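# Pack three parts and lidded box onto the empty desk

## Task

Put the ball bearing, the guide carriage and the round knob inside the box, then fit its lid so it sits flat and is not upside down, and set the box standing on the desk that is empty. Afterwards release everything and back away so the robot touches nothing. The robot must stay upright and must not finish leaning, or the task fails.

## Robot and tools

Robot: a Dexmate Vega on three wheels (two steered front wheels, a passive rear caster). It has a folding three-link torso (hip, knee, waist joints that fold in a Z), a head with a camera, and two 7-joint arms, each ending in a two-finger gripper with a wrist camera. Its footprint is about 0.70 m long and 0.63 m wide (0.91 m with arms folded). The front edge sits 0.35 m ahead of the base origin. Nothing prevents it from tipping over, and a fallen robot stays down.

Frames, all in metres. Base frame: origin on the floor under the turning point, x forward, y left, z up. The chest, left_hand and right_hand readouts are given in this frame. A hand point lies between the fingers, 0.033 m back from the closed tips. The fingers point along the hand's z axis, close along its y axis, and the camera side faces -x. Odometry frame: the base frame as it was when the scene began. base_odometry counts wheel turns only, so slipping shows up as travel. Heading is in rad, positive to the left.

Tool move. Call it with no action to just read state and images. Otherwise send "base" and/or "joints", optionally with "speeds" or "min_time_s"; or send "target" by itself. All motions start together.
- base: one key only. translate_m is a relative drive in metres, + forward, -2 to 2. strafe_m is a relative sideways drive in metres, + left, -2 to 2. rotate_rad is a relative turn in rad, + counter-clockwise, -3.2 to 3.2. The front wheels first steer toward a new direction, which takes up to 1.1 s.
- joints: an object of absolute joint targets in rad, keyed by name, for example torso_hip_rad (0 to 1.57), torso_knee_rad (0 to 3.141), torso_waist_rad (-1.57 to 1.57), left_/right_ shoulder_pitch, shoulder_yaw, upper_arm_roll, elbow, forearm_roll, wrist_pitch, wrist_yaw, gripper (0 shut to 0.785), and head_pan_rad, head_tilt_rad, head_camera_tilt_rad. The right arm's pitch signs are mirrored: negative shoulder_pitch and negative wrist_pitch move it down. Torso presets (hip, knee, waist): stand 0.469, 1.617, 1.048 (the start); stand_high 0.78, 1.57, 0.44; lean_20 0.52, 1.05, 0.18; lean_45 0.52, 1.05, -0.26; low_lean_45 0, 0, -0.79. Fold the arms before going to low_lean_45. Folded arm values, in key order: left 1, 0.5, -0.6, -2.5, 0, -0.9, 0; right -1, -0.5, 0.6, -2.5, 0, 0.9, 0.
- target: an absolute pose for one hand. side is "left" or "right". x, y, z are in metres in the base frame (-3 to 3). pitch_deg runs -30 to 95, where 90 points the fingers down and 0 is level. heading_deg is 0 for forward, + counter-clockwise. roll_deg defaults to 0; heading and roll range -360 to 360. line_only true allows only a straight-line path. The robot must be still. A long move can report short (part of ...); send it again.
- speeds: caps for this action only. translate_m and strafe_m accept 0.04 to 0.3 m/s, rotate_rad 0.1 to 0.6 rad/s. min_time_s (0.1 to 8 s) stretches arm and head motions.
- cameras: a list drawn from head_camera, left_wrist_camera, right_wrist_camera, all. Omitting it returns all; an empty list returns none.

Tool wait: seconds 0 to 10, with the same cameras option. It commands nothing new. Tool zoom_image: camera plus region [x0, y0, x1, y1] in pixels from the top-left, at most 504 by 504. Tool read_manual returns licence text only. Tool finished_scene: pass the current scene's number; it is final.

Result lines. The move line reads done, or the worst status among the motions. base_status, joint_status, left_hand_status and right_hand_status can read done, off_target (stopped away from the target and possibly still pushing), contact_stop, contact_stop_at_<key>, time_out, not_followed, unfinished, or limit_stop_at_motor_heat. A hand target reports reached (within 10 mm and 2 degrees), short, or refused with a reason. A contact_stop or time_out halts the whole group: torso, left arm, or right arm. joint command not followed or pose unreachable means a self-collision guard held the arm back. on_its_own lists motions nobody commanded. turned_by_wheels and turned_by_imu give the turn since the last result. More than 0.03 rad on the IMU during a straight drive suggests a bump. base_tilt is in degrees. Joint torques, motor temperatures, MOTOR HOT, TORQUE FAULT and OVER-TEMPERATURE FAULT lines also appear. A refused call cancels the later move and wait calls in the same reply.

Gripper: open width is about 0.24 x angle - 0.002 m at the hand point. Gripper angle does not show whether something is held; check with the cameras. A strong squeeze can shoot out a wide object. Each hand carries about 4 kg.

Avoid: the base keeps pushing into furniture it hits; arms hitting or pressing each other hard; gripping the other arm's fingers; long stretched holds or pushing at unreachable poses, which overheat motors; torque overloads; dropping or releasing parts while they are moving; slams; and unfolding arms into a table. After any stop, first move the arm away from the contact.

Each tool is called in YAML: its name, and indented under it one key for each argument.

## Session

move:

Scene clock: 0.00 s.
Joint torques (N m): no reading
Motor temperatures (°C): left_arm=[35 33 34 39 41 40 43] | right_arm=[36 40 37 38 43 39 44]
base_odometry: x=+0.000 y=+0.000 heading=+0.000
turned_by_wheels: +0.000
turned_by_imu: +0.000
base_tilt: forward=-0.4 right=-0.8
base_status: not commanded
joint_positions: torso_hip_rad=+0.469 torso_knee_rad=+1.617 torso_waist_rad=+1.048 left_shoulder_pitch_rad=+2.201 left_shoulder_yaw_rad=-0.013 left_upper_arm_roll_rad=-0.008 left_elbow_rad=-1.108 left_forearm_roll_rad=-0.017 left_wrist_pitch_rad=-0.489 left_wrist_yaw_rad=-0.008 left_gripper_rad=+0.005 right_shoulder_pitch_rad=-2.207 right_shoulder_yaw_rad=+0.017 right_upper_arm_roll_rad=+0.012 right_elbow_rad=-1.095 right_forearm_roll_rad=+0.006 right_wrist_pitch_rad=+0.504 right_wrist_yaw_rad=-0.006 right_gripper_rad=+0.005 head_pan_rad=+0.000 head_tilt_rad=+0.000 head_camera_tilt_rad=+0.000
joint_status: not commanded
chest: x=-0.0112 y=+0.0000 z=+1.4155 quat_wxyz=(+0.999, +0.000, +0.050, +0.000) (m; base frame)
left_hand: x=+0.1994 y=+0.2292 z=+0.6057 quat_wxyz=(+0.420, -0.014, +0.907, -0.002) pitch_deg=+40.3 heading_deg=+0.6 roll_deg=-1.2 back=up (m; base frame)
right_hand: x=+0.1910 y=-0.2335 z=+0.6041 quat_wxyz=(+0.418, +0.015, +0.908, -0.005) pitch_deg=+40.6 heading_deg=-1.6 roll_deg=+0.2 back=up (m; base frame)
pictures: head_camera, left_wrist_camera, right_wrist_camera

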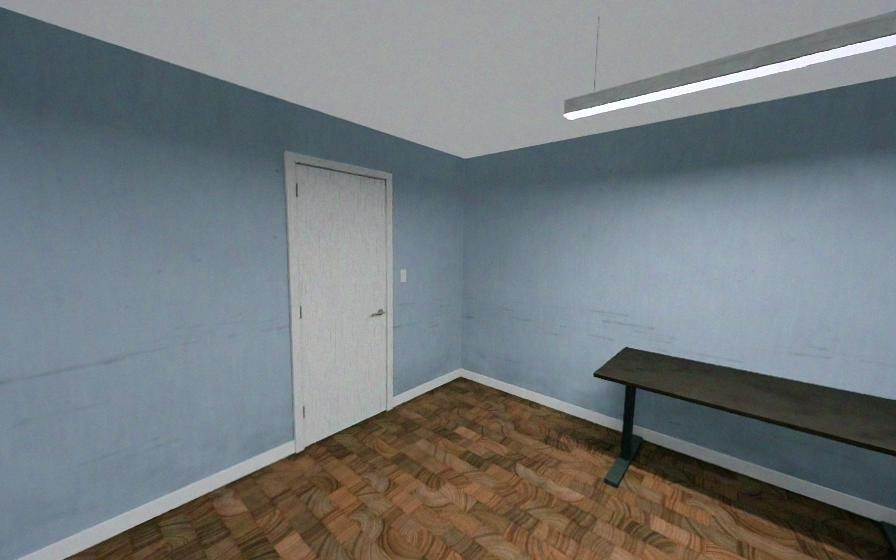

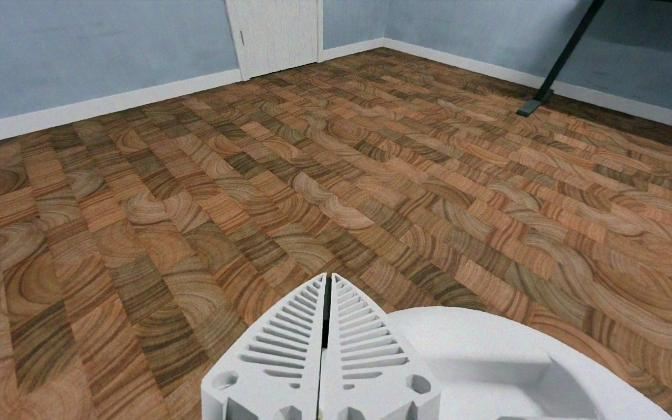

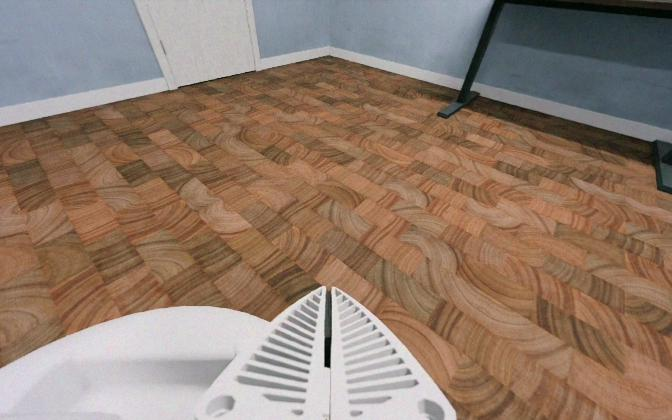

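move:
  joints: {"head_pan_rad": -1.0, "head_camera_tilt_rad": 0.35}
  cameras: ["head_camera"]

move:
  joints: {"head_pan_rad": -2.2, "head_camera_tilt_rad": 0.35}
  cameras: ["head_camera"]

move:
  joints: {"head_pan_rad": 1.2, "head_camera_tilt_rad": 0.35}
  cameras: ["head_camera"]

move:
  joints: {"head_pan_rad": 2.4, "head_camera_tilt_rad": 0.35}
  cameras: ["head_camera"]

Scene clock: 3.40 s.
Joint torques (N m): left_arm=[2.67 0.19 0.5 -4.57 0.03 -4.03 0.2] | right_arm=[-5.4 -0.99 -0.53 -3.64 0.06 1.97 0.36]
Motor temperatures (°C): left_arm=[35 33 34 39 41 40 43] | right_arm=[36 40 37 38 43 39 44]
move: done
base_odometry: x=+0.000 y=+0.000 heading=+0.000
turned_by_wheels: +0.000
turned_by_imu: +0.000
base_tilt: forward=-0.1 right=-0.7
base_status: not commanded
joint_positions: torso_hip_rad=+0.469 torso_knee_rad=+1.617 torso_waist_rad=+1.048 left_shoulder_pitch_rad=+2.201 left_shoulder_yaw_rad=-0.013 left_upper_arm_roll_rad=-0.008 left_elbow_rad=-1.108 left_forearm_roll_rad=-0.017 left_wrist_pitch_rad=-0.489 left_wrist_yaw_rad=-0.008 left_gripper_rad=+0.005 right_shoulder_pitch_rad=-2.207 right_shoulder_yaw_rad=+0.017 right_upper_arm_roll_rad=+0.012 right_elbow_rad=-1.095 right_forearm_roll_rad=+0.006 right_wrist_pitch_rad=+0.504 right_wrist_yaw_rad=-0.006 right_gripper_rad=+0.005 head_pan_rad=-1.000 head_tilt_rad=+0.000 head_camera_tilt_rad=+0.350
joint_status: all done
chest: x=-0.0112 y=+0.0000 z=+1.4155 quat_wxyz=(+0.999, +0.000, +0.050, +0.000) (m; base frame)
left_hand: x=+0.1994 y=+0.2292 z=+0.6057 quat_wxyz=(+0.420, -0.014, +0.907, -0.002) pitch_deg=+40.3 heading_deg=+0.6 roll_deg=-1.2 back=up (m; base frame)
right_hand: x=+0.1910 y=-0.2335 z=+0.6041 quat_wxyz=(+0.418, +0.015, +0.908, -0.005) pitch_deg=+40.6 heading_deg=-1.6 roll_deg=+0.2 back=up (m; base frame)
pictures: head_camera
camera_calibration:
head_camera: T_world_to_cam=[[-0.853117, -0.509605, 0.111774, -0.210256], [-0.289646, 0.284441, -0.913892, 1.37723], [0.433931, -0.812032, -0.390267, 0.569238], [0, 0, 0, 1]] pos_world=[-0.0274737, -0.036649, 1.50429]

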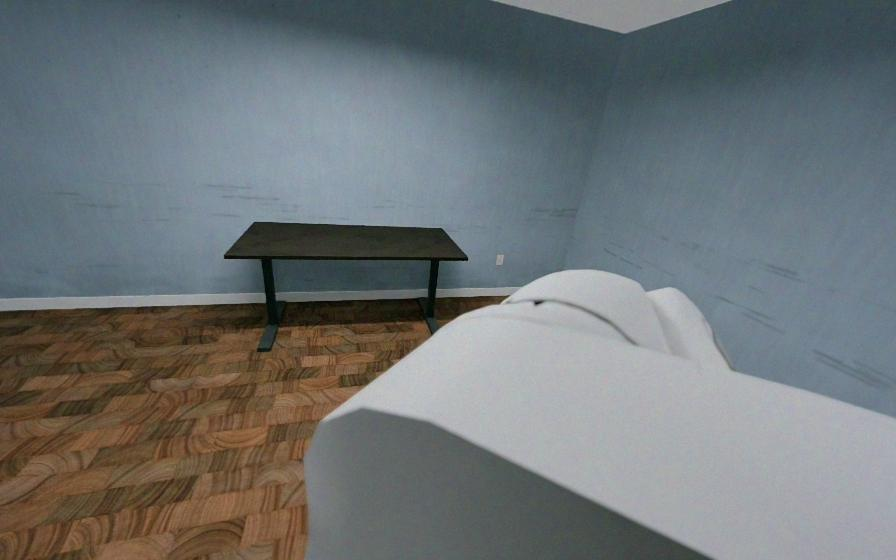

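Scene clock: 4.87 s.
Joint torques (N m): left_arm=[5.52 -0.89 -0.06 -5.23 0.1 -3.02 -0.09] | right_arm=[-2.71 -2.57 -0.99 -5.37 -0.59 1.84 0.25]
Motor temperatures (°C): left_arm=[35 33 34 39 41 40 43] | right_arm=[36 40 37 38 43 39 44]
move: done
base_odometry: x=+0.000 y=+0.000 heading=+0.000
turned_by_wheels: +0.000
turned_by_imu: +0.000
base_tilt: forward=-0.2 right=-0.6
base_status: not commanded
joint_positions: torso_hip_rad=+0.469 torso_knee_rad=+1.617 torso_waist_rad=+1.048 left_shoulder_pitch_rad=+2.201 left_shoulder_yaw_rad=-0.013 left_upper_arm_roll_rad=-0.008 left_elbow_rad=-1.108 left_forearm_roll_rad=-0.017 left_wrist_pitch_rad=-0.489 left_wrist_yaw_rad=-0.008 left_gripper_rad=+0.005 right_shoulder_pitch_rad=-2.207 right_shoulder_yaw_rad=+0.017 right_upper_arm_roll_rad=+0.012 right_elbow_rad=-1.095 right_forearm_roll_rad=+0.006 right_wrist_pitch_rad=+0.504 right_wrist_yaw_rad=-0.006 right_gripper_rad=+0.005 head_pan_rad=-2.200 head_tilt_rad=+0.000 head_camera_tilt_rad=+0.350
joint_status: all done
chest: x=-0.0112 y=+0.0000 z=+1.4155 quat_wxyz=(+0.999, +0.000, +0.050, +0.000) (m; base frame)
left_hand: x=+0.1994 y=+0.2292 z=+0.6057 quat_wxyz=(+0.420, -0.014, +0.907, -0.002) pitch_deg=+40.3 heading_deg=+0.6 roll_deg=-1.2 back=up (m; base frame)
right_hand: x=+0.1910 y=-0.2335 z=+0.6041 quat_wxyz=(+0.418, +0.015, +0.908, -0.005) pitch_deg=+40.6 heading_deg=-1.6 roll_deg=+0.2 back=up (m; base frame)
pictures: head_camera
camera_calibration:
head_camera: T_world_to_cam=[[-0.780078, 0.616917, 0.104362, -0.19357], [0.0991769, 0.286607, -0.952901, 1.46547], [-0.617772, -0.732987, -0.28476, 0.33051], [0, 0, 0, 1]] pos_world=[-0.0921607, -0.0583373, 1.51076]

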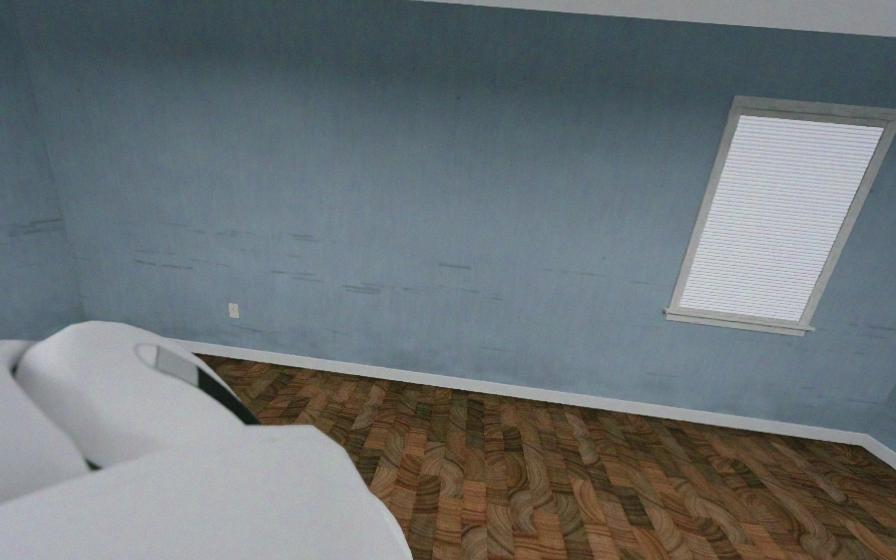

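Scene clock: 7.80 s.
Joint torques (N m): left_arm=[2.23 -2.84 -0.83 -5.84 0.33 -2.63 0.15] | right_arm=[-5.44 1.21 1.13 -3.67 0.41 2.15 0.48]
Motor temperatures (°C): left_arm=[35 33 34 39 41 40 43] | right_arm=[36 40 37 38 43 39 44]
move: done
base_odometry: x=+0.000 y=+0.000 heading=+0.000
turned_by_wheels: +0.000
turned_by_imu: +0.000
base_tilt: forward=-0.3 right=-0.8
base_status: not commanded
joint_positions: torso_hip_rad=+0.469 torso_knee_rad=+1.617 torso_waist_rad=+1.048 left_shoulder_pitch_rad=+2.201 left_shoulder_yaw_rad=-0.013 left_upper_arm_roll_rad=-0.008 left_elbow_rad=-1.108 left_forearm_roll_rad=-0.017 left_wrist_pitch_rad=-0.489 left_wrist_yaw_rad=-0.008 left_gripper_rad=+0.005 right_shoulder_pitch_rad=-2.207 right_shoulder_yaw_rad=+0.017 right_upper_arm_roll_rad=+0.012 right_elbow_rad=-1.095 right_forearm_roll_rad=+0.006 right_wrist_pitch_rad=+0.504 right_wrist_yaw_rad=-0.006 right_gripper_rad=+0.005 head_pan_rad=+1.200 head_tilt_rad=+0.000 head_camera_tilt_rad=+0.350
joint_status: all done
chest: x=-0.0112 y=+0.0000 z=+1.4155 quat_wxyz=(+0.999, +0.000, +0.050, +0.000) (m; base frame)
left_hand: x=+0.1994 y=+0.2292 z=+0.6057 quat_wxyz=(+0.420, -0.014, +0.907, -0.002) pitch_deg=+40.3 heading_deg=+0.6 roll_deg=-1.2 back=up (m; base frame)
right_hand: x=+0.1910 y=-0.2335 z=+0.6041 quat_wxyz=(+0.418, +0.015, +0.908, -0.005) pitch_deg=+40.6 heading_deg=-1.6 roll_deg=+0.2 back=up (m; base frame)
pictures: head_camera
camera_calibration:
head_camera: T_world_to_cam=[[0.915912, -0.395936, -0.0658795, 0.191555], [-0.20749, -0.326551, -0.922124, 1.39585], [0.343589, 0.858254, -0.381245, 0.548732], [0, 0, 0, 1]] pos_world=[-0.0743612, 0.060709, 1.50897]

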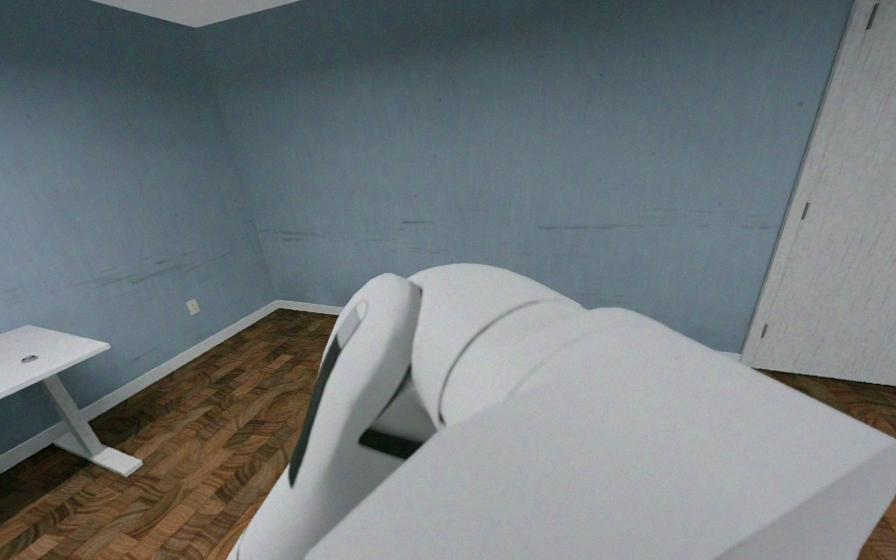

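Scene clock: 9.27 s.
Joint torques (N m): left_arm=[3.92 0.14 1.54 -2.84 0.35 -3 -0.01] | right_arm=[-5.79 -0.48 1.78 -4.85 -0.11 1.82 0.25]
Motor temperatures (°C): left_arm=[35 33 34 39 41 40 43] | right_arm=[36 40 37 38 43 39 44]
move: done
base_odometry: x=+0.000 y=+0.000 heading=+0.000
turned_by_wheels: +0.000
turned_by_imu: +0.000
base_tilt: forward=-0.4 right=-0.8
base_status: not commanded
joint_positions: torso_hip_rad=+0.469 torso_knee_rad=+1.617 torso_waist_rad=+1.048 left_shoulder_pitch_rad=+2.201 left_shoulder_yaw_rad=-0.013 left_upper_arm_roll_rad=-0.008 left_elbow_rad=-1.108 left_forearm_roll_rad=-0.017 left_wrist_pitch_rad=-0.489 left_wrist_yaw_rad=-0.008 left_gripper_rad=+0.005 right_shoulder_pitch_rad=-2.207 right_shoulder_yaw_rad=+0.017 right_upper_arm_roll_rad=+0.012 right_elbow_rad=-1.095 right_forearm_roll_rad=+0.006 right_wrist_pitch_rad=+0.504 right_wrist_yaw_rad=-0.006 right_gripper_rad=+0.005 head_pan_rad=+2.400 head_tilt_rad=+0.000 head_camera_tilt_rad=+0.350
joint_status: all done
chest: x=-0.0112 y=+0.0000 z=+1.4155 quat_wxyz=(+0.999, +0.000, +0.050, +0.000) (m; base frame)
left_hand: x=+0.1994 y=+0.2292 z=+0.6057 quat_wxyz=(+0.420, -0.014, +0.907, -0.002) pitch_deg=+40.3 heading_deg=+0.6 roll_deg=-1.2 back=up (m; base frame)
right_hand: x=+0.1910 y=-0.2335 z=+0.6041 quat_wxyz=(+0.418, +0.015, +0.908, -0.005) pitch_deg=+40.6 heading_deg=-1.6 roll_deg=+0.2 back=up (m; base frame)
pictures: head_camera
camera_calibration:
head_camera: T_world_to_cam=[[0.700659, 0.712122, -0.0442651, 0.142676], [0.167947, -0.224904, -0.959798, 1.48112], [-0.693448, 0.665057, -0.27718, 0.313275], [0, 0, 0, 1]] pos_world=[-0.131476, 0.0231605, 1.51472]

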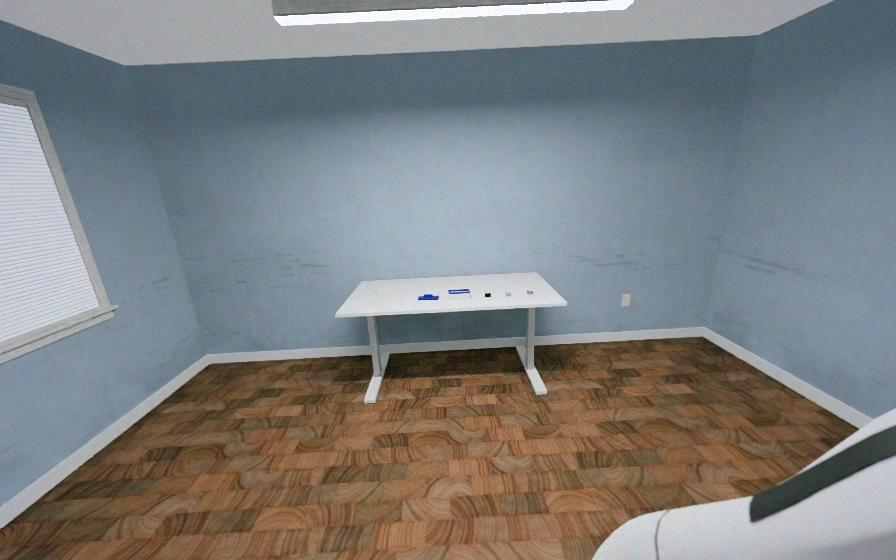

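zoom_image:
  camera: "head_camera"
  region: [330, 260, 580, 410]

zoom_image:
  camera: "head_camera"
  region: [400, 275, 560, 315]

Scaled by 2.016 from the camera's 896x560 image, which has a finer 960x600 frame.

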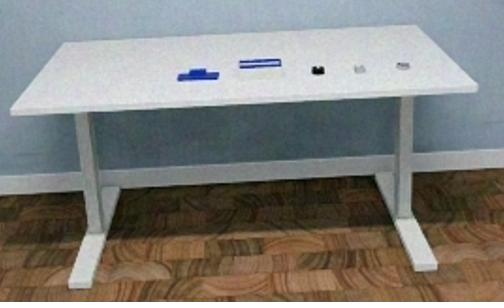

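Scaled by 3.150 from the camera's 896x560 image, which has a finer 960x600 frame.

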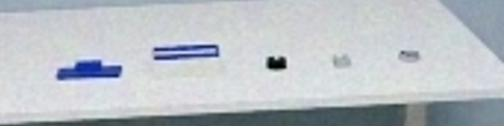

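move:
  base: {"rotate_rad": 2.388}
  joints: {"head_pan_rad": 0.0, "head_camera_tilt_rad": 0.45}
  cameras: ["head_camera"]

Scene clock: 27.37 s.
Joint torques (N m): left_arm=[2.3 -0.3 -1.83 -3.94 -0.24 -3.03 0.01] | right_arm=[-2.93 0.51 0.15 -4.72 0.2 2.77 0.28]
Motor temperatures (°C): left_arm=[35 33 34 39 41 40 43] | right_arm=[36 40 37 38 43 40 44]
move: done
base_odometry: x=+0.002 y=-0.001 heading=+2.393
turned_by_wheels: +2.393
turned_by_imu: +2.380
base_tilt: forward=-0.2 right=-0.5
base_status: done
joint_positions: torso_hip_rad=+0.469 torso_knee_rad=+1.617 torso_waist_rad=+1.048 left_shoulder_pitch_rad=+2.201 left_shoulder_yaw_rad=-0.013 left_upper_arm_roll_rad=-0.008 left_elbow_rad=-1.108 left_forearm_roll_rad=-0.017 left_wrist_pitch_rad=-0.489 left_wrist_yaw_rad=-0.008 left_gripper_rad=+0.005 right_shoulder_pitch_rad=-2.207 right_shoulder_yaw_rad=+0.017 right_upper_arm_roll_rad=+0.012 right_elbow_rad=-1.095 right_forearm_roll_rad=+0.006 right_wrist_pitch_rad=+0.504 right_wrist_yaw_rad=-0.006 right_gripper_rad=+0.005 head_pan_rad=+0.000 head_tilt_rad=+0.000 head_camera_tilt_rad=+0.450
joint_status: all done
chest: x=-0.0112 y=+0.0000 z=+1.4155 quat_wxyz=(+0.999, +0.000, +0.050, +0.000) (m; base frame)
left_hand: x=+0.1994 y=+0.2292 z=+0.6057 quat_wxyz=(+0.420, -0.014, +0.907, -0.002) pitch_deg=+40.3 heading_deg=+0.6 roll_deg=-1.2 back=up (m; base frame)
right_hand: x=+0.1910 y=-0.2335 z=+0.6041 quat_wxyz=(+0.418, +0.015, +0.908, -0.005) pitch_deg=+40.6 heading_deg=-1.6 roll_deg=+0.2 back=up (m; base frame)
pictures: head_camera
camera_calibration:
head_camera: T_world_to_cam=[[-0.0299689, -0.99902, 0.0325699, -0.0283948], [-0.525376, -0.0119768, -0.850786, 1.26524], [0.850342, -0.0426086, -0.524502, 0.800806], [0, 0, 0, 1]] pos_world=[-0.0170822, 0.0209078, 1.4974]

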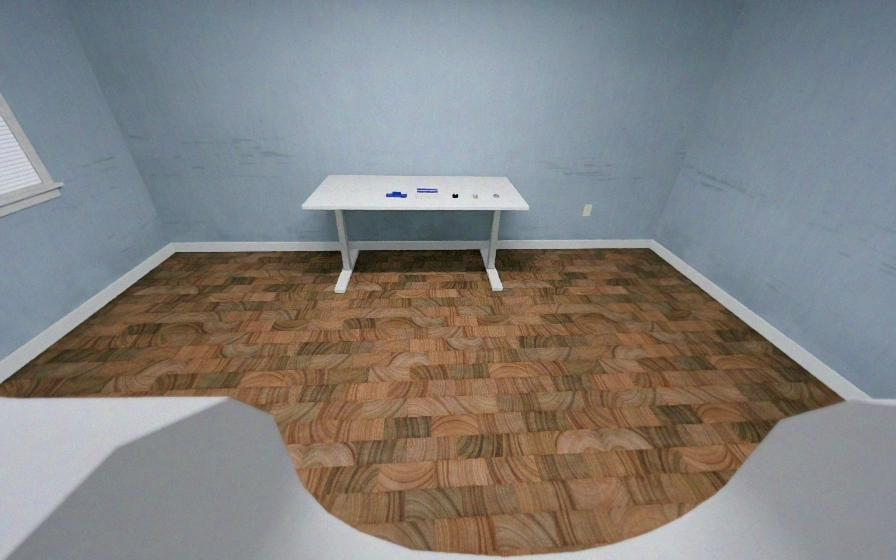

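move:
  base: {"rotate_rad": 0.047}
  cameras: []

move:
  base: {"translate_m": 1.15}
  cameras: ["head_camera"]

Scene clock: 38.30 s.
Joint torques (N m): left_arm=[5.97 1.95 -0.79 -3.11 0.05 -1.92 -0.14] | right_arm=[-5.38 -1.2 0.45 -5.32 0.25 1.71 0.08]
Motor temperatures (°C): left_arm=[35 33 34 39 41 40 43] | right_arm=[36 40 37 38 43 40 44]
move: done
base_odometry: x=+0.002 y=-0.001 heading=+2.439
turned_by_wheels: +0.047
turned_by_imu: +0.047
base_tilt: forward=-0.2 right=-0.8
base_status: done
joint_positions: torso_hip_rad=+0.469 torso_knee_rad=+1.617 torso_waist_rad=+1.048 left_shoulder_pitch_rad=+2.201 left_shoulder_yaw_rad=-0.013 left_upper_arm_roll_rad=-0.008 left_elbow_rad=-1.108 left_forearm_roll_rad=-0.017 left_wrist_pitch_rad=-0.489 left_wrist_yaw_rad=-0.008 left_gripper_rad=+0.005 right_shoulder_pitch_rad=-2.207 right_shoulder_yaw_rad=+0.017 right_upper_arm_roll_rad=+0.012 right_elbow_rad=-1.095 right_forearm_roll_rad=+0.006 right_wrist_pitch_rad=+0.504 right_wrist_yaw_rad=-0.006 right_gripper_rad=+0.005 head_pan_rad=+0.000 head_tilt_rad=+0.000 head_camera_tilt_rad=+0.450
joint_status: not commanded
chest: x=-0.0112 y=+0.0000 z=+1.4155 quat_wxyz=(+0.999, +0.000, +0.050, +0.000) (m; base frame)
left_hand: x=+0.1994 y=+0.2292 z=+0.6057 quat_wxyz=(+0.420, -0.014, +0.907, -0.002) pitch_deg=+40.3 heading_deg=+0.6 roll_deg=-1.2 back=up (m; base frame)
right_hand: x=+0.1910 y=-0.2335 z=+0.6041 quat_wxyz=(+0.418, +0.015, +0.908, -0.005) pitch_deg=+40.6 heading_deg=-1.6 roll_deg=+0.2 back=up (m; base frame)
pictures: none
No camera images: "cameras" was empty.

Scene clock: 43.97 s.
Joint torques (N m): left_arm=[3.91 -0.02 0.72 -3.48 0.07 -2.88 -0.15] | right_arm=[-3.4 -0.34 -1.18 -4.91 0.12 1.94 0.15]
Motor temperatures (°C): left_arm=[35 33 34 39 41 40 43] | right_arm=[36 40 37 38 43 40 44]
move: done
base_odometry: x=-0.878 y=+0.740 heading=+2.440
turned_by_wheels: +0.001
turned_by_imu: +0.002
base_tilt: forward=-0.3 right=-0.8
base_status: done
joint_positions: torso_hip_rad=+0.469 torso_knee_rad=+1.617 torso_waist_rad=+1.048 left_shoulder_pitch_rad=+2.201 left_shoulder_yaw_rad=-0.013 left_upper_arm_roll_rad=-0.008 left_elbow_rad=-1.108 left_forearm_roll_rad=-0.017 left_wrist_pitch_rad=-0.489 left_wrist_yaw_rad=-0.008 left_gripper_rad=+0.005 right_shoulder_pitch_rad=-2.207 right_shoulder_yaw_rad=+0.017 right_upper_arm_roll_rad=+0.012 right_elbow_rad=-1.095 right_forearm_roll_rad=+0.006 right_wrist_pitch_rad=+0.504 right_wrist_yaw_rad=-0.006 right_gripper_rad=+0.005 head_pan_rad=+0.000 head_tilt_rad=+0.000 head_camera_tilt_rad=+0.450
joint_status: not commanded
chest: x=-0.0111 y=+0.0000 z=+1.4155 quat_wxyz=(+0.999, +0.000, +0.050, +0.000) (m; base frame)
left_hand: x=+0.1995 y=+0.2292 z=+0.6057 quat_wxyz=(+0.420, -0.014, +0.907, -0.002) pitch_deg=+40.3 heading_deg=+0.6 roll_deg=-1.2 back=up (m; base frame)
right_hand: x=+0.1910 y=-0.2335 z=+0.6041 quat_wxyz=(+0.418, +0.015, +0.908, -0.005) pitch_deg=+40.6 heading_deg=-1.6 roll_deg=+0.2 back=up (m; base frame)
pictures: head_camera
camera_calibration:
head_camera: T_world_to_cam=[[-0.0299675, -0.99902, 0.0325721, -0.0283981], [-0.525376, -0.0119794, -0.850786, 1.26524], [0.850342, -0.0426086, -0.524502, 0.800806], [0, 0, 0, 1]] pos_world=[-0.0170822, 0.0209078, 1.4974]

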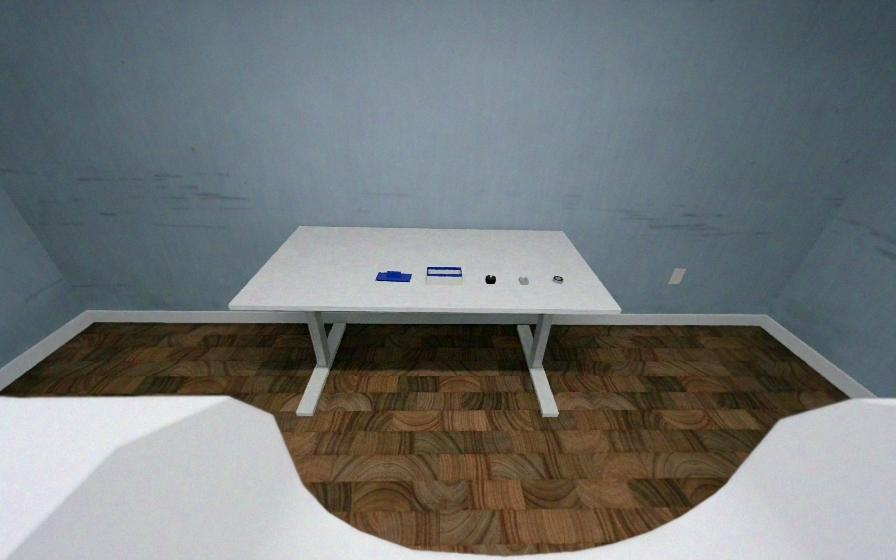

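zoom_image:
  camera: "head_camera"
  region: [360, 250, 480, 300]

zoom_image:
  camera: "head_camera"
  region: [470, 255, 590, 305]

Scaled by 4.200 from the camera's 896x560 image, which has a finer 960x600 frame.

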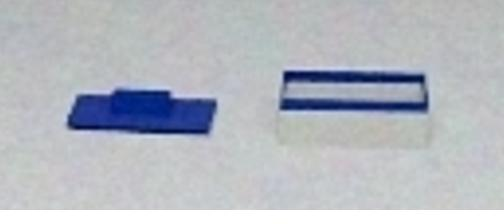

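Scaled by 4.200 from the camera's 896x560 image, which has a finer 960x600 frame.

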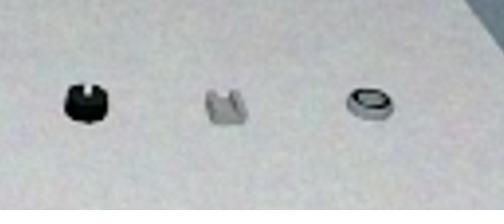

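move:
  target: {"side": "left", "x": 0.40, "y": 0.30, "z": 1.05, "pitch_deg": 60, "heading_deg": 0}
  cameras: []

move:
  target: {"side": "right", "x": 0.40, "y": -0.30, "z": 1.05, "pitch_deg": 60, "heading_deg": 0}
  cameras: ["head_camera", "left_wrist_camera", "right_wrist_camera"]

Scene clock: 56.47 s.
Joint torques (N m): left_arm=[-8.04 13.01 -11.99 -1.57 0.33 1.72 -0.09] | right_arm=[-4.53 -0.15 1.16 -4.44 -0.06 1.62 0.09]
Motor temperatures (°C): left_arm=[35 33 34 39 41 40 43] | right_arm=[36 40 37 38 43 40 44]
move: done
base_odometry: x=-0.878 y=+0.740 heading=+2.440
turned_by_wheels: +0.000
turned_by_imu: +0.001
base_tilt: forward=-0.3 right=-0.8
base_status: not commanded
joint_positions: torso_hip_rad=+0.469 torso_knee_rad=+1.617 torso_waist_rad=+1.048 left_shoulder_pitch_rad=+1.926 left_shoulder_yaw_rad=+1.231 left_upper_arm_roll_rad=-0.525 left_elbow_rad=-2.441 left_forearm_roll_rad=+0.667 left_wrist_pitch_rad=-0.878 left_wrist_yaw_rad=-1.331 left_gripper_rad=+0.005 right_shoulder_pitch_rad=-2.207 right_shoulder_yaw_rad=+0.017 right_upper_arm_roll_rad=+0.012 right_elbow_rad=-1.095 right_forearm_roll_rad=+0.006 right_wrist_pitch_rad=+0.504 right_wrist_yaw_rad=-0.006 right_gripper_rad=+0.005 head_pan_rad=+0.000 head_tilt_rad=+0.000 head_camera_tilt_rad=+0.450
joint_status: not commanded
chest: x=-0.0111 y=+0.0000 z=+1.4155 quat_wxyz=(+0.999, +0.000, +0.050, +0.000) (m; base frame)
left_hand: x=+0.3989 y=+0.2983 z=+1.0474 quat_wxyz=(+0.006, +0.967, +0.004, +0.256) pitch_deg=+60.4 heading_deg=-1.1 roll_deg=-1.6 back=down (m; base frame)
left_hand_status: reached (checked arc [a long move; over the whole arc the hand travels 0.61 m to end 0.49 m from its start, up to 0.12 m off the straight line; left_elbow_rad turns most, 1.34 rad; on the way or at its end the hand turns up to 180 deg from its attitude at the start], planned for 4.5 s): 3 mm and 0.9 deg off.
right_hand: x=+0.1910 y=-0.2335 z=+0.6041 quat_wxyz=(+0.418, +0.015, +0.908, -0.005) pitch_deg=+40.6 heading_deg=-1.6 roll_deg=+0.2 back=up (m; base frame)
pictures: none
No camera images: "cameras" was empty.

Scene clock: 62.63 s.
Joint torques (N m): left_arm=[-9.78 11.86 -11.59 -1.83 0.82 1.48 0.12] | right_arm=[13.17 -12.89 13.55 -6.13 -0.07 0.1 0.2]
Motor temperatures (°C): left_arm=[35 33 34 39 41 40 43] | right_arm=[36 40 38 38 43 40 44]
move: done
base_odometry: x=-0.878 y=+0.740 heading=+2.440
turned_by_wheels: +0.000
turned_by_imu: +0.001
base_tilt: forward=-0.3 right=-0.8
base_status: not commanded
joint_positions: torso_hip_rad=+0.469 torso_knee_rad=+1.617 torso_waist_rad=+1.048 left_shoulder_pitch_rad=+1.925 left_shoulder_yaw_rad=+1.236 left_upper_arm_roll_rad=-0.527 left_elbow_rad=-2.447 left_forearm_roll_rad=+0.670 left_wrist_pitch_rad=-0.880 left_wrist_yaw_rad=-1.337 left_gripper_rad=+0.005 right_shoulder_pitch_rad=-1.914 right_shoulder_yaw_rad=-1.221 right_upper_arm_roll_rad=+0.515 right_elbow_rad=-2.441 right_forearm_roll_rad=-0.665 right_wrist_pitch_rad=+0.884 right_wrist_yaw_rad=+1.341 right_gripper_rad=+0.005 head_pan_rad=+0.000 head_tilt_rad=+0.000 head_camera_tilt_rad=+0.450
joint_status: not commanded
chest: x=-0.0111 y=+0.0000 z=+1.4155 quat_wxyz=(+0.999, +0.000, +0.050, +0.000) (m; base frame)
left_hand: x=+0.3998 y=+0.3000 z=+1.0498 quat_wxyz=(+0.000, +0.966, +0.000, +0.259) pitch_deg=+60.0 heading_deg=+0.0 roll_deg=+0.0 back=down (m; base frame)
right_hand: x=+0.3988 y=-0.2983 z=+1.0473 quat_wxyz=(+0.006, -0.967, +0.004, -0.255) pitch_deg=+60.4 heading_deg=+1.1 roll_deg=+1.6 back=down (m; base frame)
right_hand_status: reached (checked arc [a long move; over the whole arc the hand travels 0.62 m to end 0.50 m from its start, up to 0.12 m off the straight line; right_wrist_yaw_rad turns most, 1.35 rad; on the way or at its end the hand turns up to 180 deg from its attitude at the start], planned for 4.6 s): 3 mm and 0.9 deg off.
pictures: head_camera, left_wrist_camera, right_wrist_camera
camera_calibration:
head_camera: T_world_to_cam=[[-0.0299675, -0.99902, 0.0325721, -0.0283981], [-0.525376, -0.0119794, -0.850786, 1.26524], [0.850342, -0.0426086, -0.524502, 0.800806], [0, 0, 0, 1]] pos_world=[-0.0170822, 0.0209078, 1.4974]
left_wrist_camera: T_world_to_cam=[[-0.0171785, 0.999852, -0.00108459, -0.29688], [0.799852, 0.0143932, 0.600025, -0.894124], [0.599952, 0.00944003, -0.799981, 0.758106], [0, 0, 0, 1]] pos_world=[0.25524, 0.302548, 1.14264]
right_wrist_camera: T_world_to_cam=[[-0.0248971, 0.999143, 0.033079, 0.268498], [0.839568, 0.00293525, 0.543247, -0.833718], [0.542684, 0.0412974, -0.838921, 0.818952], [0, 0, 0, 1]] pos_world=[0.262215, -0.299642, 1.13107]

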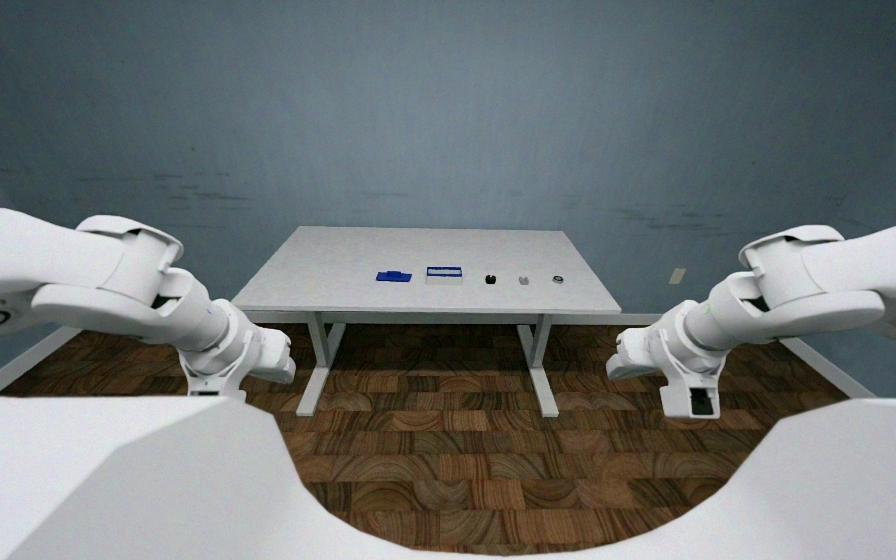

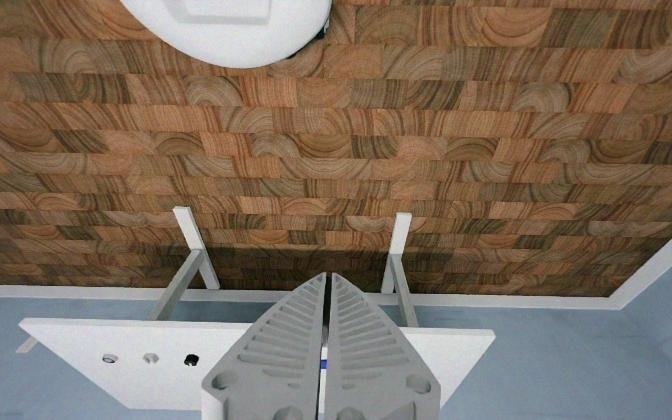

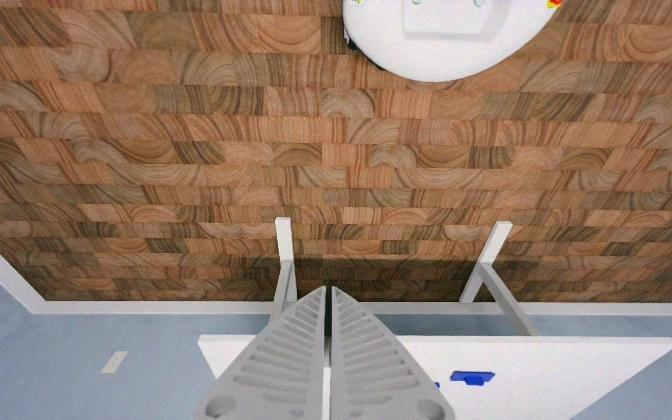

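move:
  base: {"translate_m": 0.6}
  speeds: {"translate_m": 0.2}
  joints: {"head_camera_tilt_rad": 0.6}
  cameras: ["head_camera", "left_wrist_camera", "right_wrist_camera"]

Scene clock: 79.80 s.
Joint torques (N m): left_arm=[-8.74 10.5 -12.68 -1.62 0.2 0.52 -0.19] | right_arm=[11.49 -13.01 11.75 -4.59 0.29 -0.67 0.03]
Motor temperatures (°C): left_arm=[35 33 35 39 41 40 43] | right_arm=[37 40 38 38 43 39 44]
move: done
base_odometry: x=-1.337 y=+1.127 heading=+2.441
turned_by_wheels: +0.000
turned_by_imu: +0.002
base_tilt: forward=-0.4 right=-0.7
base_status: done
joint_positions: torso_hip_rad=+0.469 torso_knee_rad=+1.617 torso_waist_rad=+1.048 left_shoulder_pitch_rad=+1.925 left_shoulder_yaw_rad=+1.236 left_upper_arm_roll_rad=-0.527 left_elbow_rad=-2.447 left_forearm_roll_rad=+0.670 left_wrist_pitch_rad=-0.880 left_wrist_yaw_rad=-1.337 left_gripper_rad=+0.005 right_shoulder_pitch_rad=-1.913 right_shoulder_yaw_rad=-1.227 right_upper_arm_roll_rad=+0.517 right_elbow_rad=-2.447 right_forearm_roll_rad=-0.668 right_wrist_pitch_rad=+0.886 right_wrist_yaw_rad=+1.347 right_gripper_rad=+0.005 head_pan_rad=+0.000 head_tilt_rad=+0.000 head_camera_tilt_rad=+0.600
joint_status: all done
chest: x=-0.0110 y=+0.0000 z=+1.4155 quat_wxyz=(+0.999, +0.000, +0.050, +0.000) (m; base frame)
left_hand: x=+0.3999 y=+0.3000 z=+1.0497 quat_wxyz=(+0.000, +0.966, +0.000, +0.259) pitch_deg=+60.0 heading_deg=+0.0 roll_deg=+0.0 back=down (m; base frame)
right_hand: x=+0.3998 y=-0.3000 z=+1.0496 quat_wxyz=(+0.000, -0.966, +0.000, -0.258) pitch_deg=+60.1 heading_deg=+0.0 roll_deg=+0.0 back=down (m; base frame)
pictures: head_camera, left_wrist_camera, right_wrist_camera
camera_calibration:
head_camera: T_world_to_cam=[[-0.0248372, -0.999016, 0.0367516, -0.0341855], [-0.646633, -0.0119819, -0.762707, 1.12524], [0.762397, -0.0427083, -0.645699, 0.973497], [0, 0, 0, 1]] pos_world=[-0.0154251, 0.0209071, 1.48807]
left_wrist_camera: T_world_to_cam=[[-0.0171781, 0.999852, -0.00108197, -0.296881], [0.799936, 0.0143926, 0.599913, -0.894099], [0.59984, 0.00943989, -0.800064, 0.75817], [0, 0, 0, 1]] pos_world=[0.25534, 0.302548, 1.14265]
right_wrist_camera: T_world_to_cam=[[-0.029933, 0.999367, 0.0192174, 0.286801], [0.83606, 0.0144953, 0.548446, -0.836369], [0.54782, 0.0324835, -0.835965, 0.81268], [0, 0, 0, 1]] pos_world=[0.262638, -0.300895, 1.13256]

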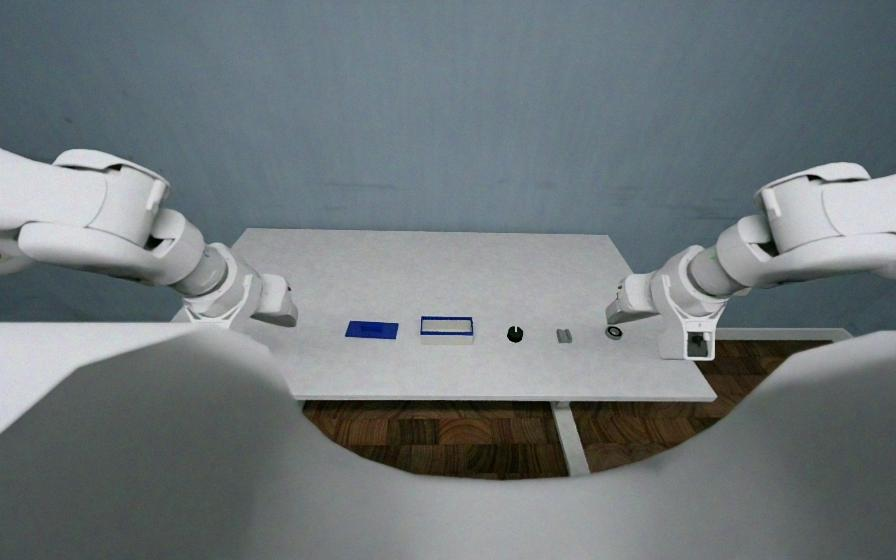

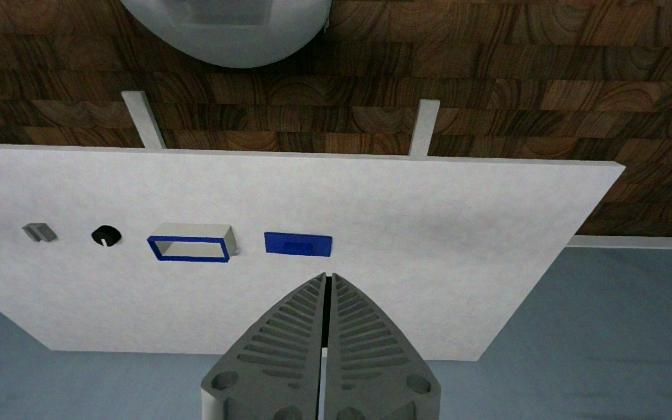

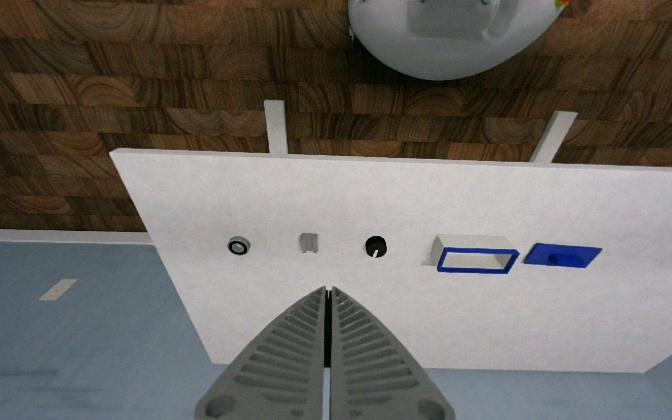

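zoom_image:
  camera: "head_camera"
  region: [330, 300, 490, 360]

zoom_image:
  camera: "head_camera"
  region: [490, 310, 650, 360]

zoom_image:
  camera: "right_wrist_camera"
  region: [400, 210, 630, 300]

zoom_image:
  camera: "right_wrist_camera"
  region: [210, 215, 410, 275]

zoom_image:
  camera: "left_wrist_camera"
  region: [130, 210, 350, 280]

Scaled by 3.150 from the camera's 896x560 image, which has a finer 960x600 frame.

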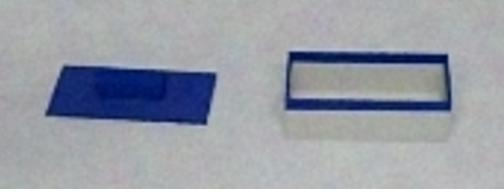

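Scaled by 3.150 from the camera's 896x560 image, which has a finer 960x600 frame.

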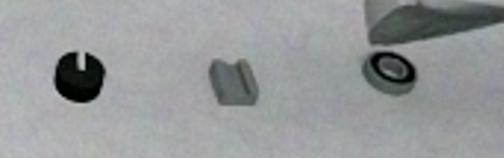

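Scaled by 2.191 from the camera's 672x420 image, which has a finer 960x600 frame.

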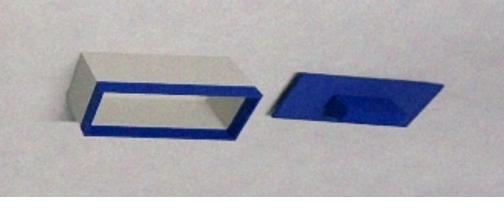

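Scaled by 2.520 from the camera's 672x420 image, which has a finer 960x600 frame.

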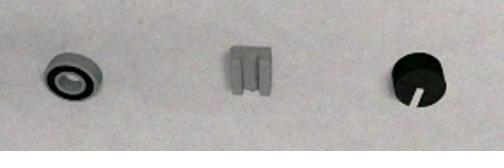

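Scaled by 2.291 from the camera's 672x420 image, which has a finer 960x600 frame.

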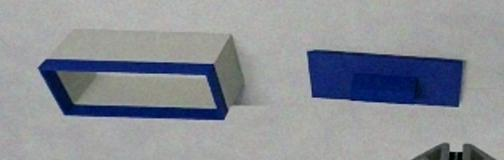

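move:
  base: {"translate_m": 0.09}
  speeds: {"translate_m": 0.1}
  cameras: []

move:
  joints: {"torso_waist_rad": 0.65, "head_camera_tilt_rad": 0.4}
  min_time_s: 2.5
  cameras: ["head_camera", "left_wrist_camera", "right_wrist_camera"]

Scene clock: 107.13 s.
Joint torques (N m): left_arm=[-7.66 9.43 -12.45 -2.36 0.34 1.5 -0.23] | right_arm=[13.33 -11.52 12.23 -5.37 0.42 0.65 0.21]
Motor temperatures (°C): left_arm=[35 33 35 39 41 40 43] | right_arm=[37 40 39 38 43 39 43]
move: done
base_odometry: x=-1.405 y=+1.185 heading=+2.441
turned_by_wheels: +0.001
turned_by_imu: +0.001
base_tilt: forward=-0.3 right=-0.6
base_status: done
joint_positions: torso_hip_rad=+0.469 torso_knee_rad=+1.617 torso_waist_rad=+1.048 left_shoulder_pitch_rad=+1.925 left_shoulder_yaw_rad=+1.236 left_upper_arm_roll_rad=-0.527 left_elbow_rad=-2.447 left_forearm_roll_rad=+0.670 left_wrist_pitch_rad=-0.880 left_wrist_yaw_rad=-1.337 left_gripper_rad=+0.005 right_shoulder_pitch_rad=-1.913 right_shoulder_yaw_rad=-1.227 right_upper_arm_roll_rad=+0.517 right_elbow_rad=-2.447 right_forearm_roll_rad=-0.668 right_wrist_pitch_rad=+0.886 right_wrist_yaw_rad=+1.347 right_gripper_rad=+0.005 head_pan_rad=+0.000 head_tilt_rad=+0.000 head_camera_tilt_rad=+0.600
joint_status: not commanded
chest: x=-0.0111 y=+0.0000 z=+1.4155 quat_wxyz=(+0.999, +0.000, +0.050, +0.000) (m; base frame)
left_hand: x=+0.3998 y=+0.3000 z=+1.0497 quat_wxyz=(+0.000, +0.966, +0.000, +0.259) pitch_deg=+60.0 heading_deg=+0.0 roll_deg=+0.0 back=down (m; base frame)
right_hand: x=+0.3998 y=-0.3000 z=+1.0496 quat_wxyz=(+0.000, -0.966, +0.000, -0.258) pitch_deg=+60.1 heading_deg=+0.0 roll_deg=+0.0 back=down (m; base frame)
pictures: none
No camera images: "cameras" was empty.

Scene clock: 109.93 s.
Joint torques (N m): left_arm=[-7.39 8.96 -9.54 -4.19 -0.31 0.64 -0.61] | right_arm=[11.03 -10.22 10.65 -5.67 0.74 0.07 0.77]
Motor temperatures (°C): left_arm=[35 33 35 39 41 40 43] | right_arm=[37 40 39 38 43 39 43]
move: done
base_odometry: x=-1.405 y=+1.185 heading=+2.441
turned_by_wheels: +0.000
turned_by_imu: +0.000
base_tilt: forward=-0.4 right=-0.7
base_status: not commanded
joint_positions: torso_hip_rad=+0.469 torso_knee_rad=+1.617 torso_waist_rad=+0.650 left_shoulder_pitch_rad=+1.925 left_shoulder_yaw_rad=+1.236 left_upper_arm_roll_rad=-0.527 left_elbow_rad=-2.447 left_forearm_roll_rad=+0.670 left_wrist_pitch_rad=-0.880 left_wrist_yaw_rad=-1.337 left_gripper_rad=+0.005 right_shoulder_pitch_rad=-1.913 right_shoulder_yaw_rad=-1.227 right_upper_arm_roll_rad=+0.517 right_elbow_rad=-2.447 right_forearm_roll_rad=-0.668 right_wrist_pitch_rad=+0.886 right_wrist_yaw_rad=+1.347 right_gripper_rad=+0.005 head_pan_rad=+0.000 head_tilt_rad=+0.000 head_camera_tilt_rad=+0.400
joint_status: all done
chest: x=+0.1641 y=+0.0000 z=+1.3859 quat_wxyz=(+0.969, +0.000, +0.247, +0.000) (m; base frame)
left_hand: x=+0.4011 y=+0.3000 z=+0.8895 quat_wxyz=(+0.000, +0.998, +0.000, +0.062) pitch_deg=+82.8 heading_deg=-0.1 roll_deg=-0.1 (m; base frame)
right_hand: x=+0.4011 y=-0.3000 z=+0.8894 quat_wxyz=(+0.000, -0.998, +0.000, -0.062) pitch_deg=+82.9 heading_deg=+0.0 roll_deg=+0.1 (m; base frame)
pictures: head_camera, left_wrist_camera, right_wrist_camera
camera_calibration:
head_camera: T_world_to_cam=[[-0.0172358, -0.999013, 0.0409472, -0.0358878], [-0.784444, -0.011882, -0.620085, 1.05946], [0.61996, -0.0428085, -0.783465, 1.03183], [0, 0, 0, 1]] pos_world=[0.190779, 0.020907, 1.46682]
left_wrist_camera: T_world_to_cam=[[-0.0162787, 0.999851, 0.00575619, -0.303492], [0.969904, 0.0143918, 0.243063, -0.549657], [0.242944, 0.00953971, -0.969993, 0.923465], [0, 0, 0, 1]] pos_world=[0.303823, 0.302548, 1.0311]
right_wrist_camera: T_world_to_cam=[[-0.0201475, 0.999367, 0.0293158, 0.277012], [0.983267, 0.014496, 0.181595, -0.482327], [0.181055, 0.0324839, -0.982936, 0.955844], [0, 0, 0, 1]] pos_world=[0.306777, -0.300895, 1.019]

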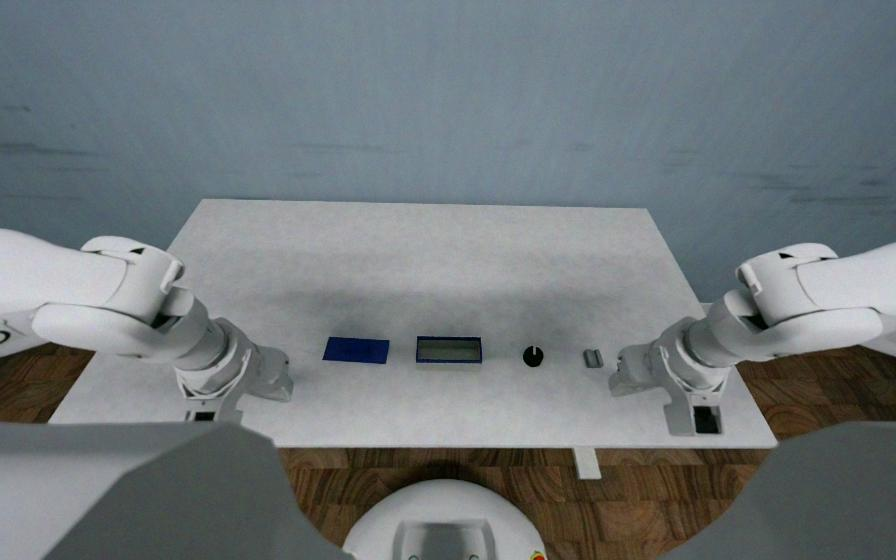

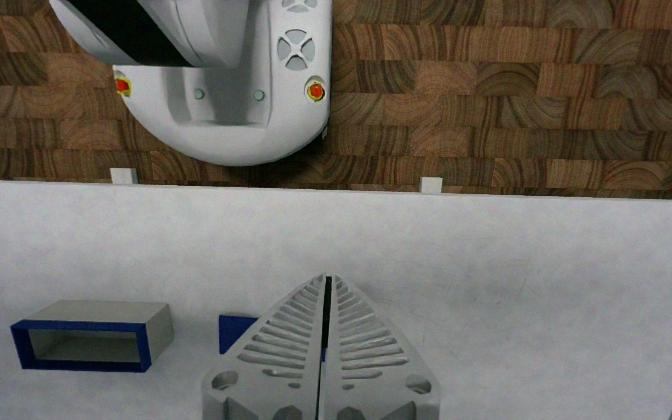

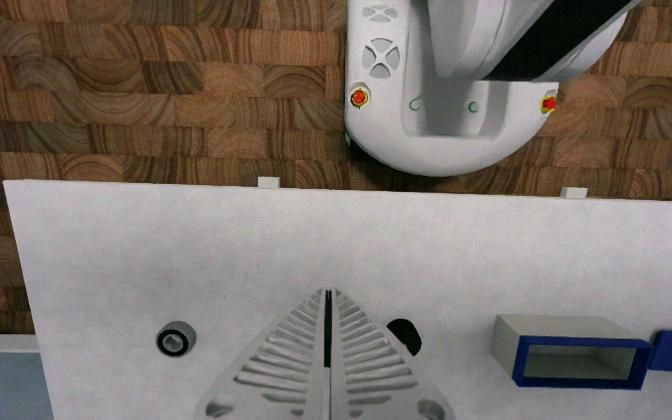

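zoom_image:
  camera: "head_camera"
  region: [300, 320, 500, 380]

zoom_image:
  camera: "head_camera"
  region: [500, 320, 700, 380]

zoom_image:
  camera: "right_wrist_camera"
  region: [380, 290, 672, 420]

Scaled by 2.520 from the camera's 896x560 image, which has a finer 960x600 frame.

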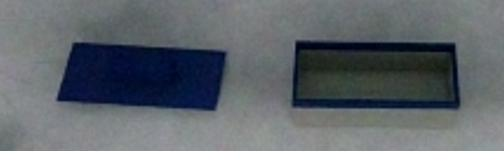

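Scaled by 2.520 from the camera's 896x560 image, which has a finer 960x600 frame.

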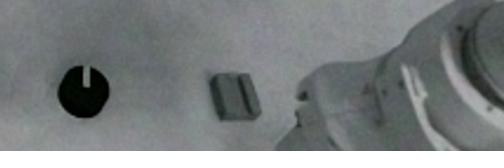

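Scaled by 1.726 from the camera's 672x420 image, which has a finer 960x600 frame.

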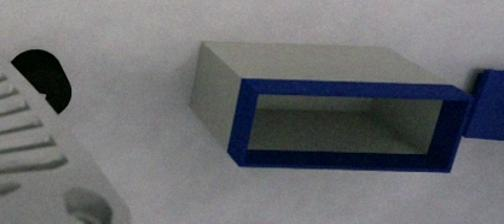

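zoom_image:
  camera: "left_wrist_camera"
  region: [0, 280, 260, 400]

zoom_image:
  camera: "right_wrist_camera"
  region: [120, 290, 320, 390]

Scaled by 1.938 from the camera's 672x420 image, which has a finer 960x600 frame.

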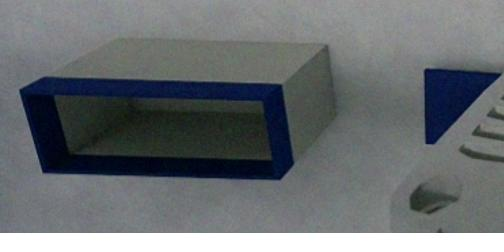

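Scaled by 2.520 from the camera's 672x420 image, which has a finer 960x600 frame.

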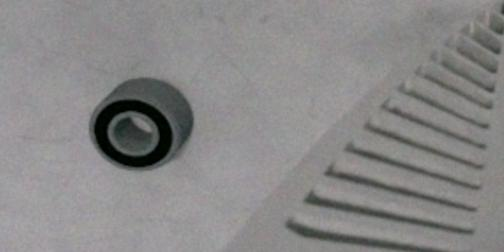

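move:
  joints: {"torso_hip_rad": 0.8, "torso_knee_rad": 2.13, "torso_waist_rad": 1.03, "head_camera_tilt_rad": 0.55}
  min_time_s: 3
  cameras: ["head_camera"]

Scene clock: 188.87 s.
Joint torques (N m): left_arm=[-5.45 8.65 -9.72 -0.91 -0.2 0.78 -0.39] | right_arm=[12.69 -12.21 11.39 -5.93 0.82 0.07 0.63]
Motor temperatures (°C): left_arm=[35 33 35 39 41 40 43] | right_arm=[37 40 39 38 43 39 43]
move: done
base_odometry: x=-1.405 y=+1.185 heading=+2.441
turned_by_wheels: +0.000
turned_by_imu: +0.001
base_tilt: forward=-0.3 right=-0.8
base_status: not commanded
joint_positions: torso_hip_rad=+0.800 torso_knee_rad=+2.130 torso_waist_rad=+1.030 left_shoulder_pitch_rad=+1.925 left_shoulder_yaw_rad=+1.236 left_upper_arm_roll_rad=-0.527 left_elbow_rad=-2.447 left_forearm_roll_rad=+0.670 left_wrist_pitch_rad=-0.880 left_wrist_yaw_rad=-1.337 left_gripper_rad=+0.005 right_shoulder_pitch_rad=-1.913 right_shoulder_yaw_rad=-1.227 right_upper_arm_roll_rad=+0.517 right_elbow_rad=-2.447 right_forearm_roll_rad=-0.668 right_wrist_pitch_rad=+0.886 right_wrist_yaw_rad=+1.347 right_gripper_rad=+0.005 head_pan_rad=+0.000 head_tilt_rad=+0.000 head_camera_tilt_rad=+0.550
joint_status: all done
chest: x=+0.0551 y=+0.0000 z=+1.5057 quat_wxyz=(+0.989, +0.000, +0.150, +0.000) (m; base frame)
left_hand: x=+0.3852 y=+0.3000 z=+1.0657 quat_wxyz=(+0.000, +0.987, +0.000, +0.161) pitch_deg=+71.5 heading_deg=+0.0 roll_deg=+0.0 back=down (m; base frame)
right_hand: x=+0.3851 y=-0.3000 z=+1.0656 quat_wxyz=(+0.000, -0.987, +0.000, -0.161) pitch_deg=+71.5 heading_deg=+0.0 roll_deg=+0.0 back=down (m; base frame)
pictures: head_camera
camera_calibration:
head_camera: T_world_to_cam=[[-0.0192083, -0.999013, 0.0400585, -0.0411852], [-0.753332, -0.0118813, -0.657533, 1.0891], [0.65736, -0.0428074, -0.75236, 1.14727], [0, 0, 0, 1]] pos_world=[0.0654966, 0.020907, 1.58093]

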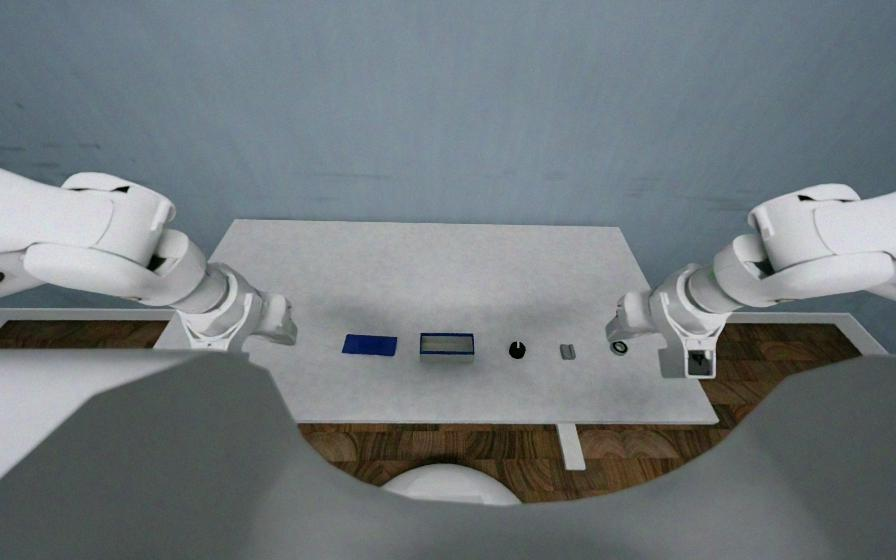

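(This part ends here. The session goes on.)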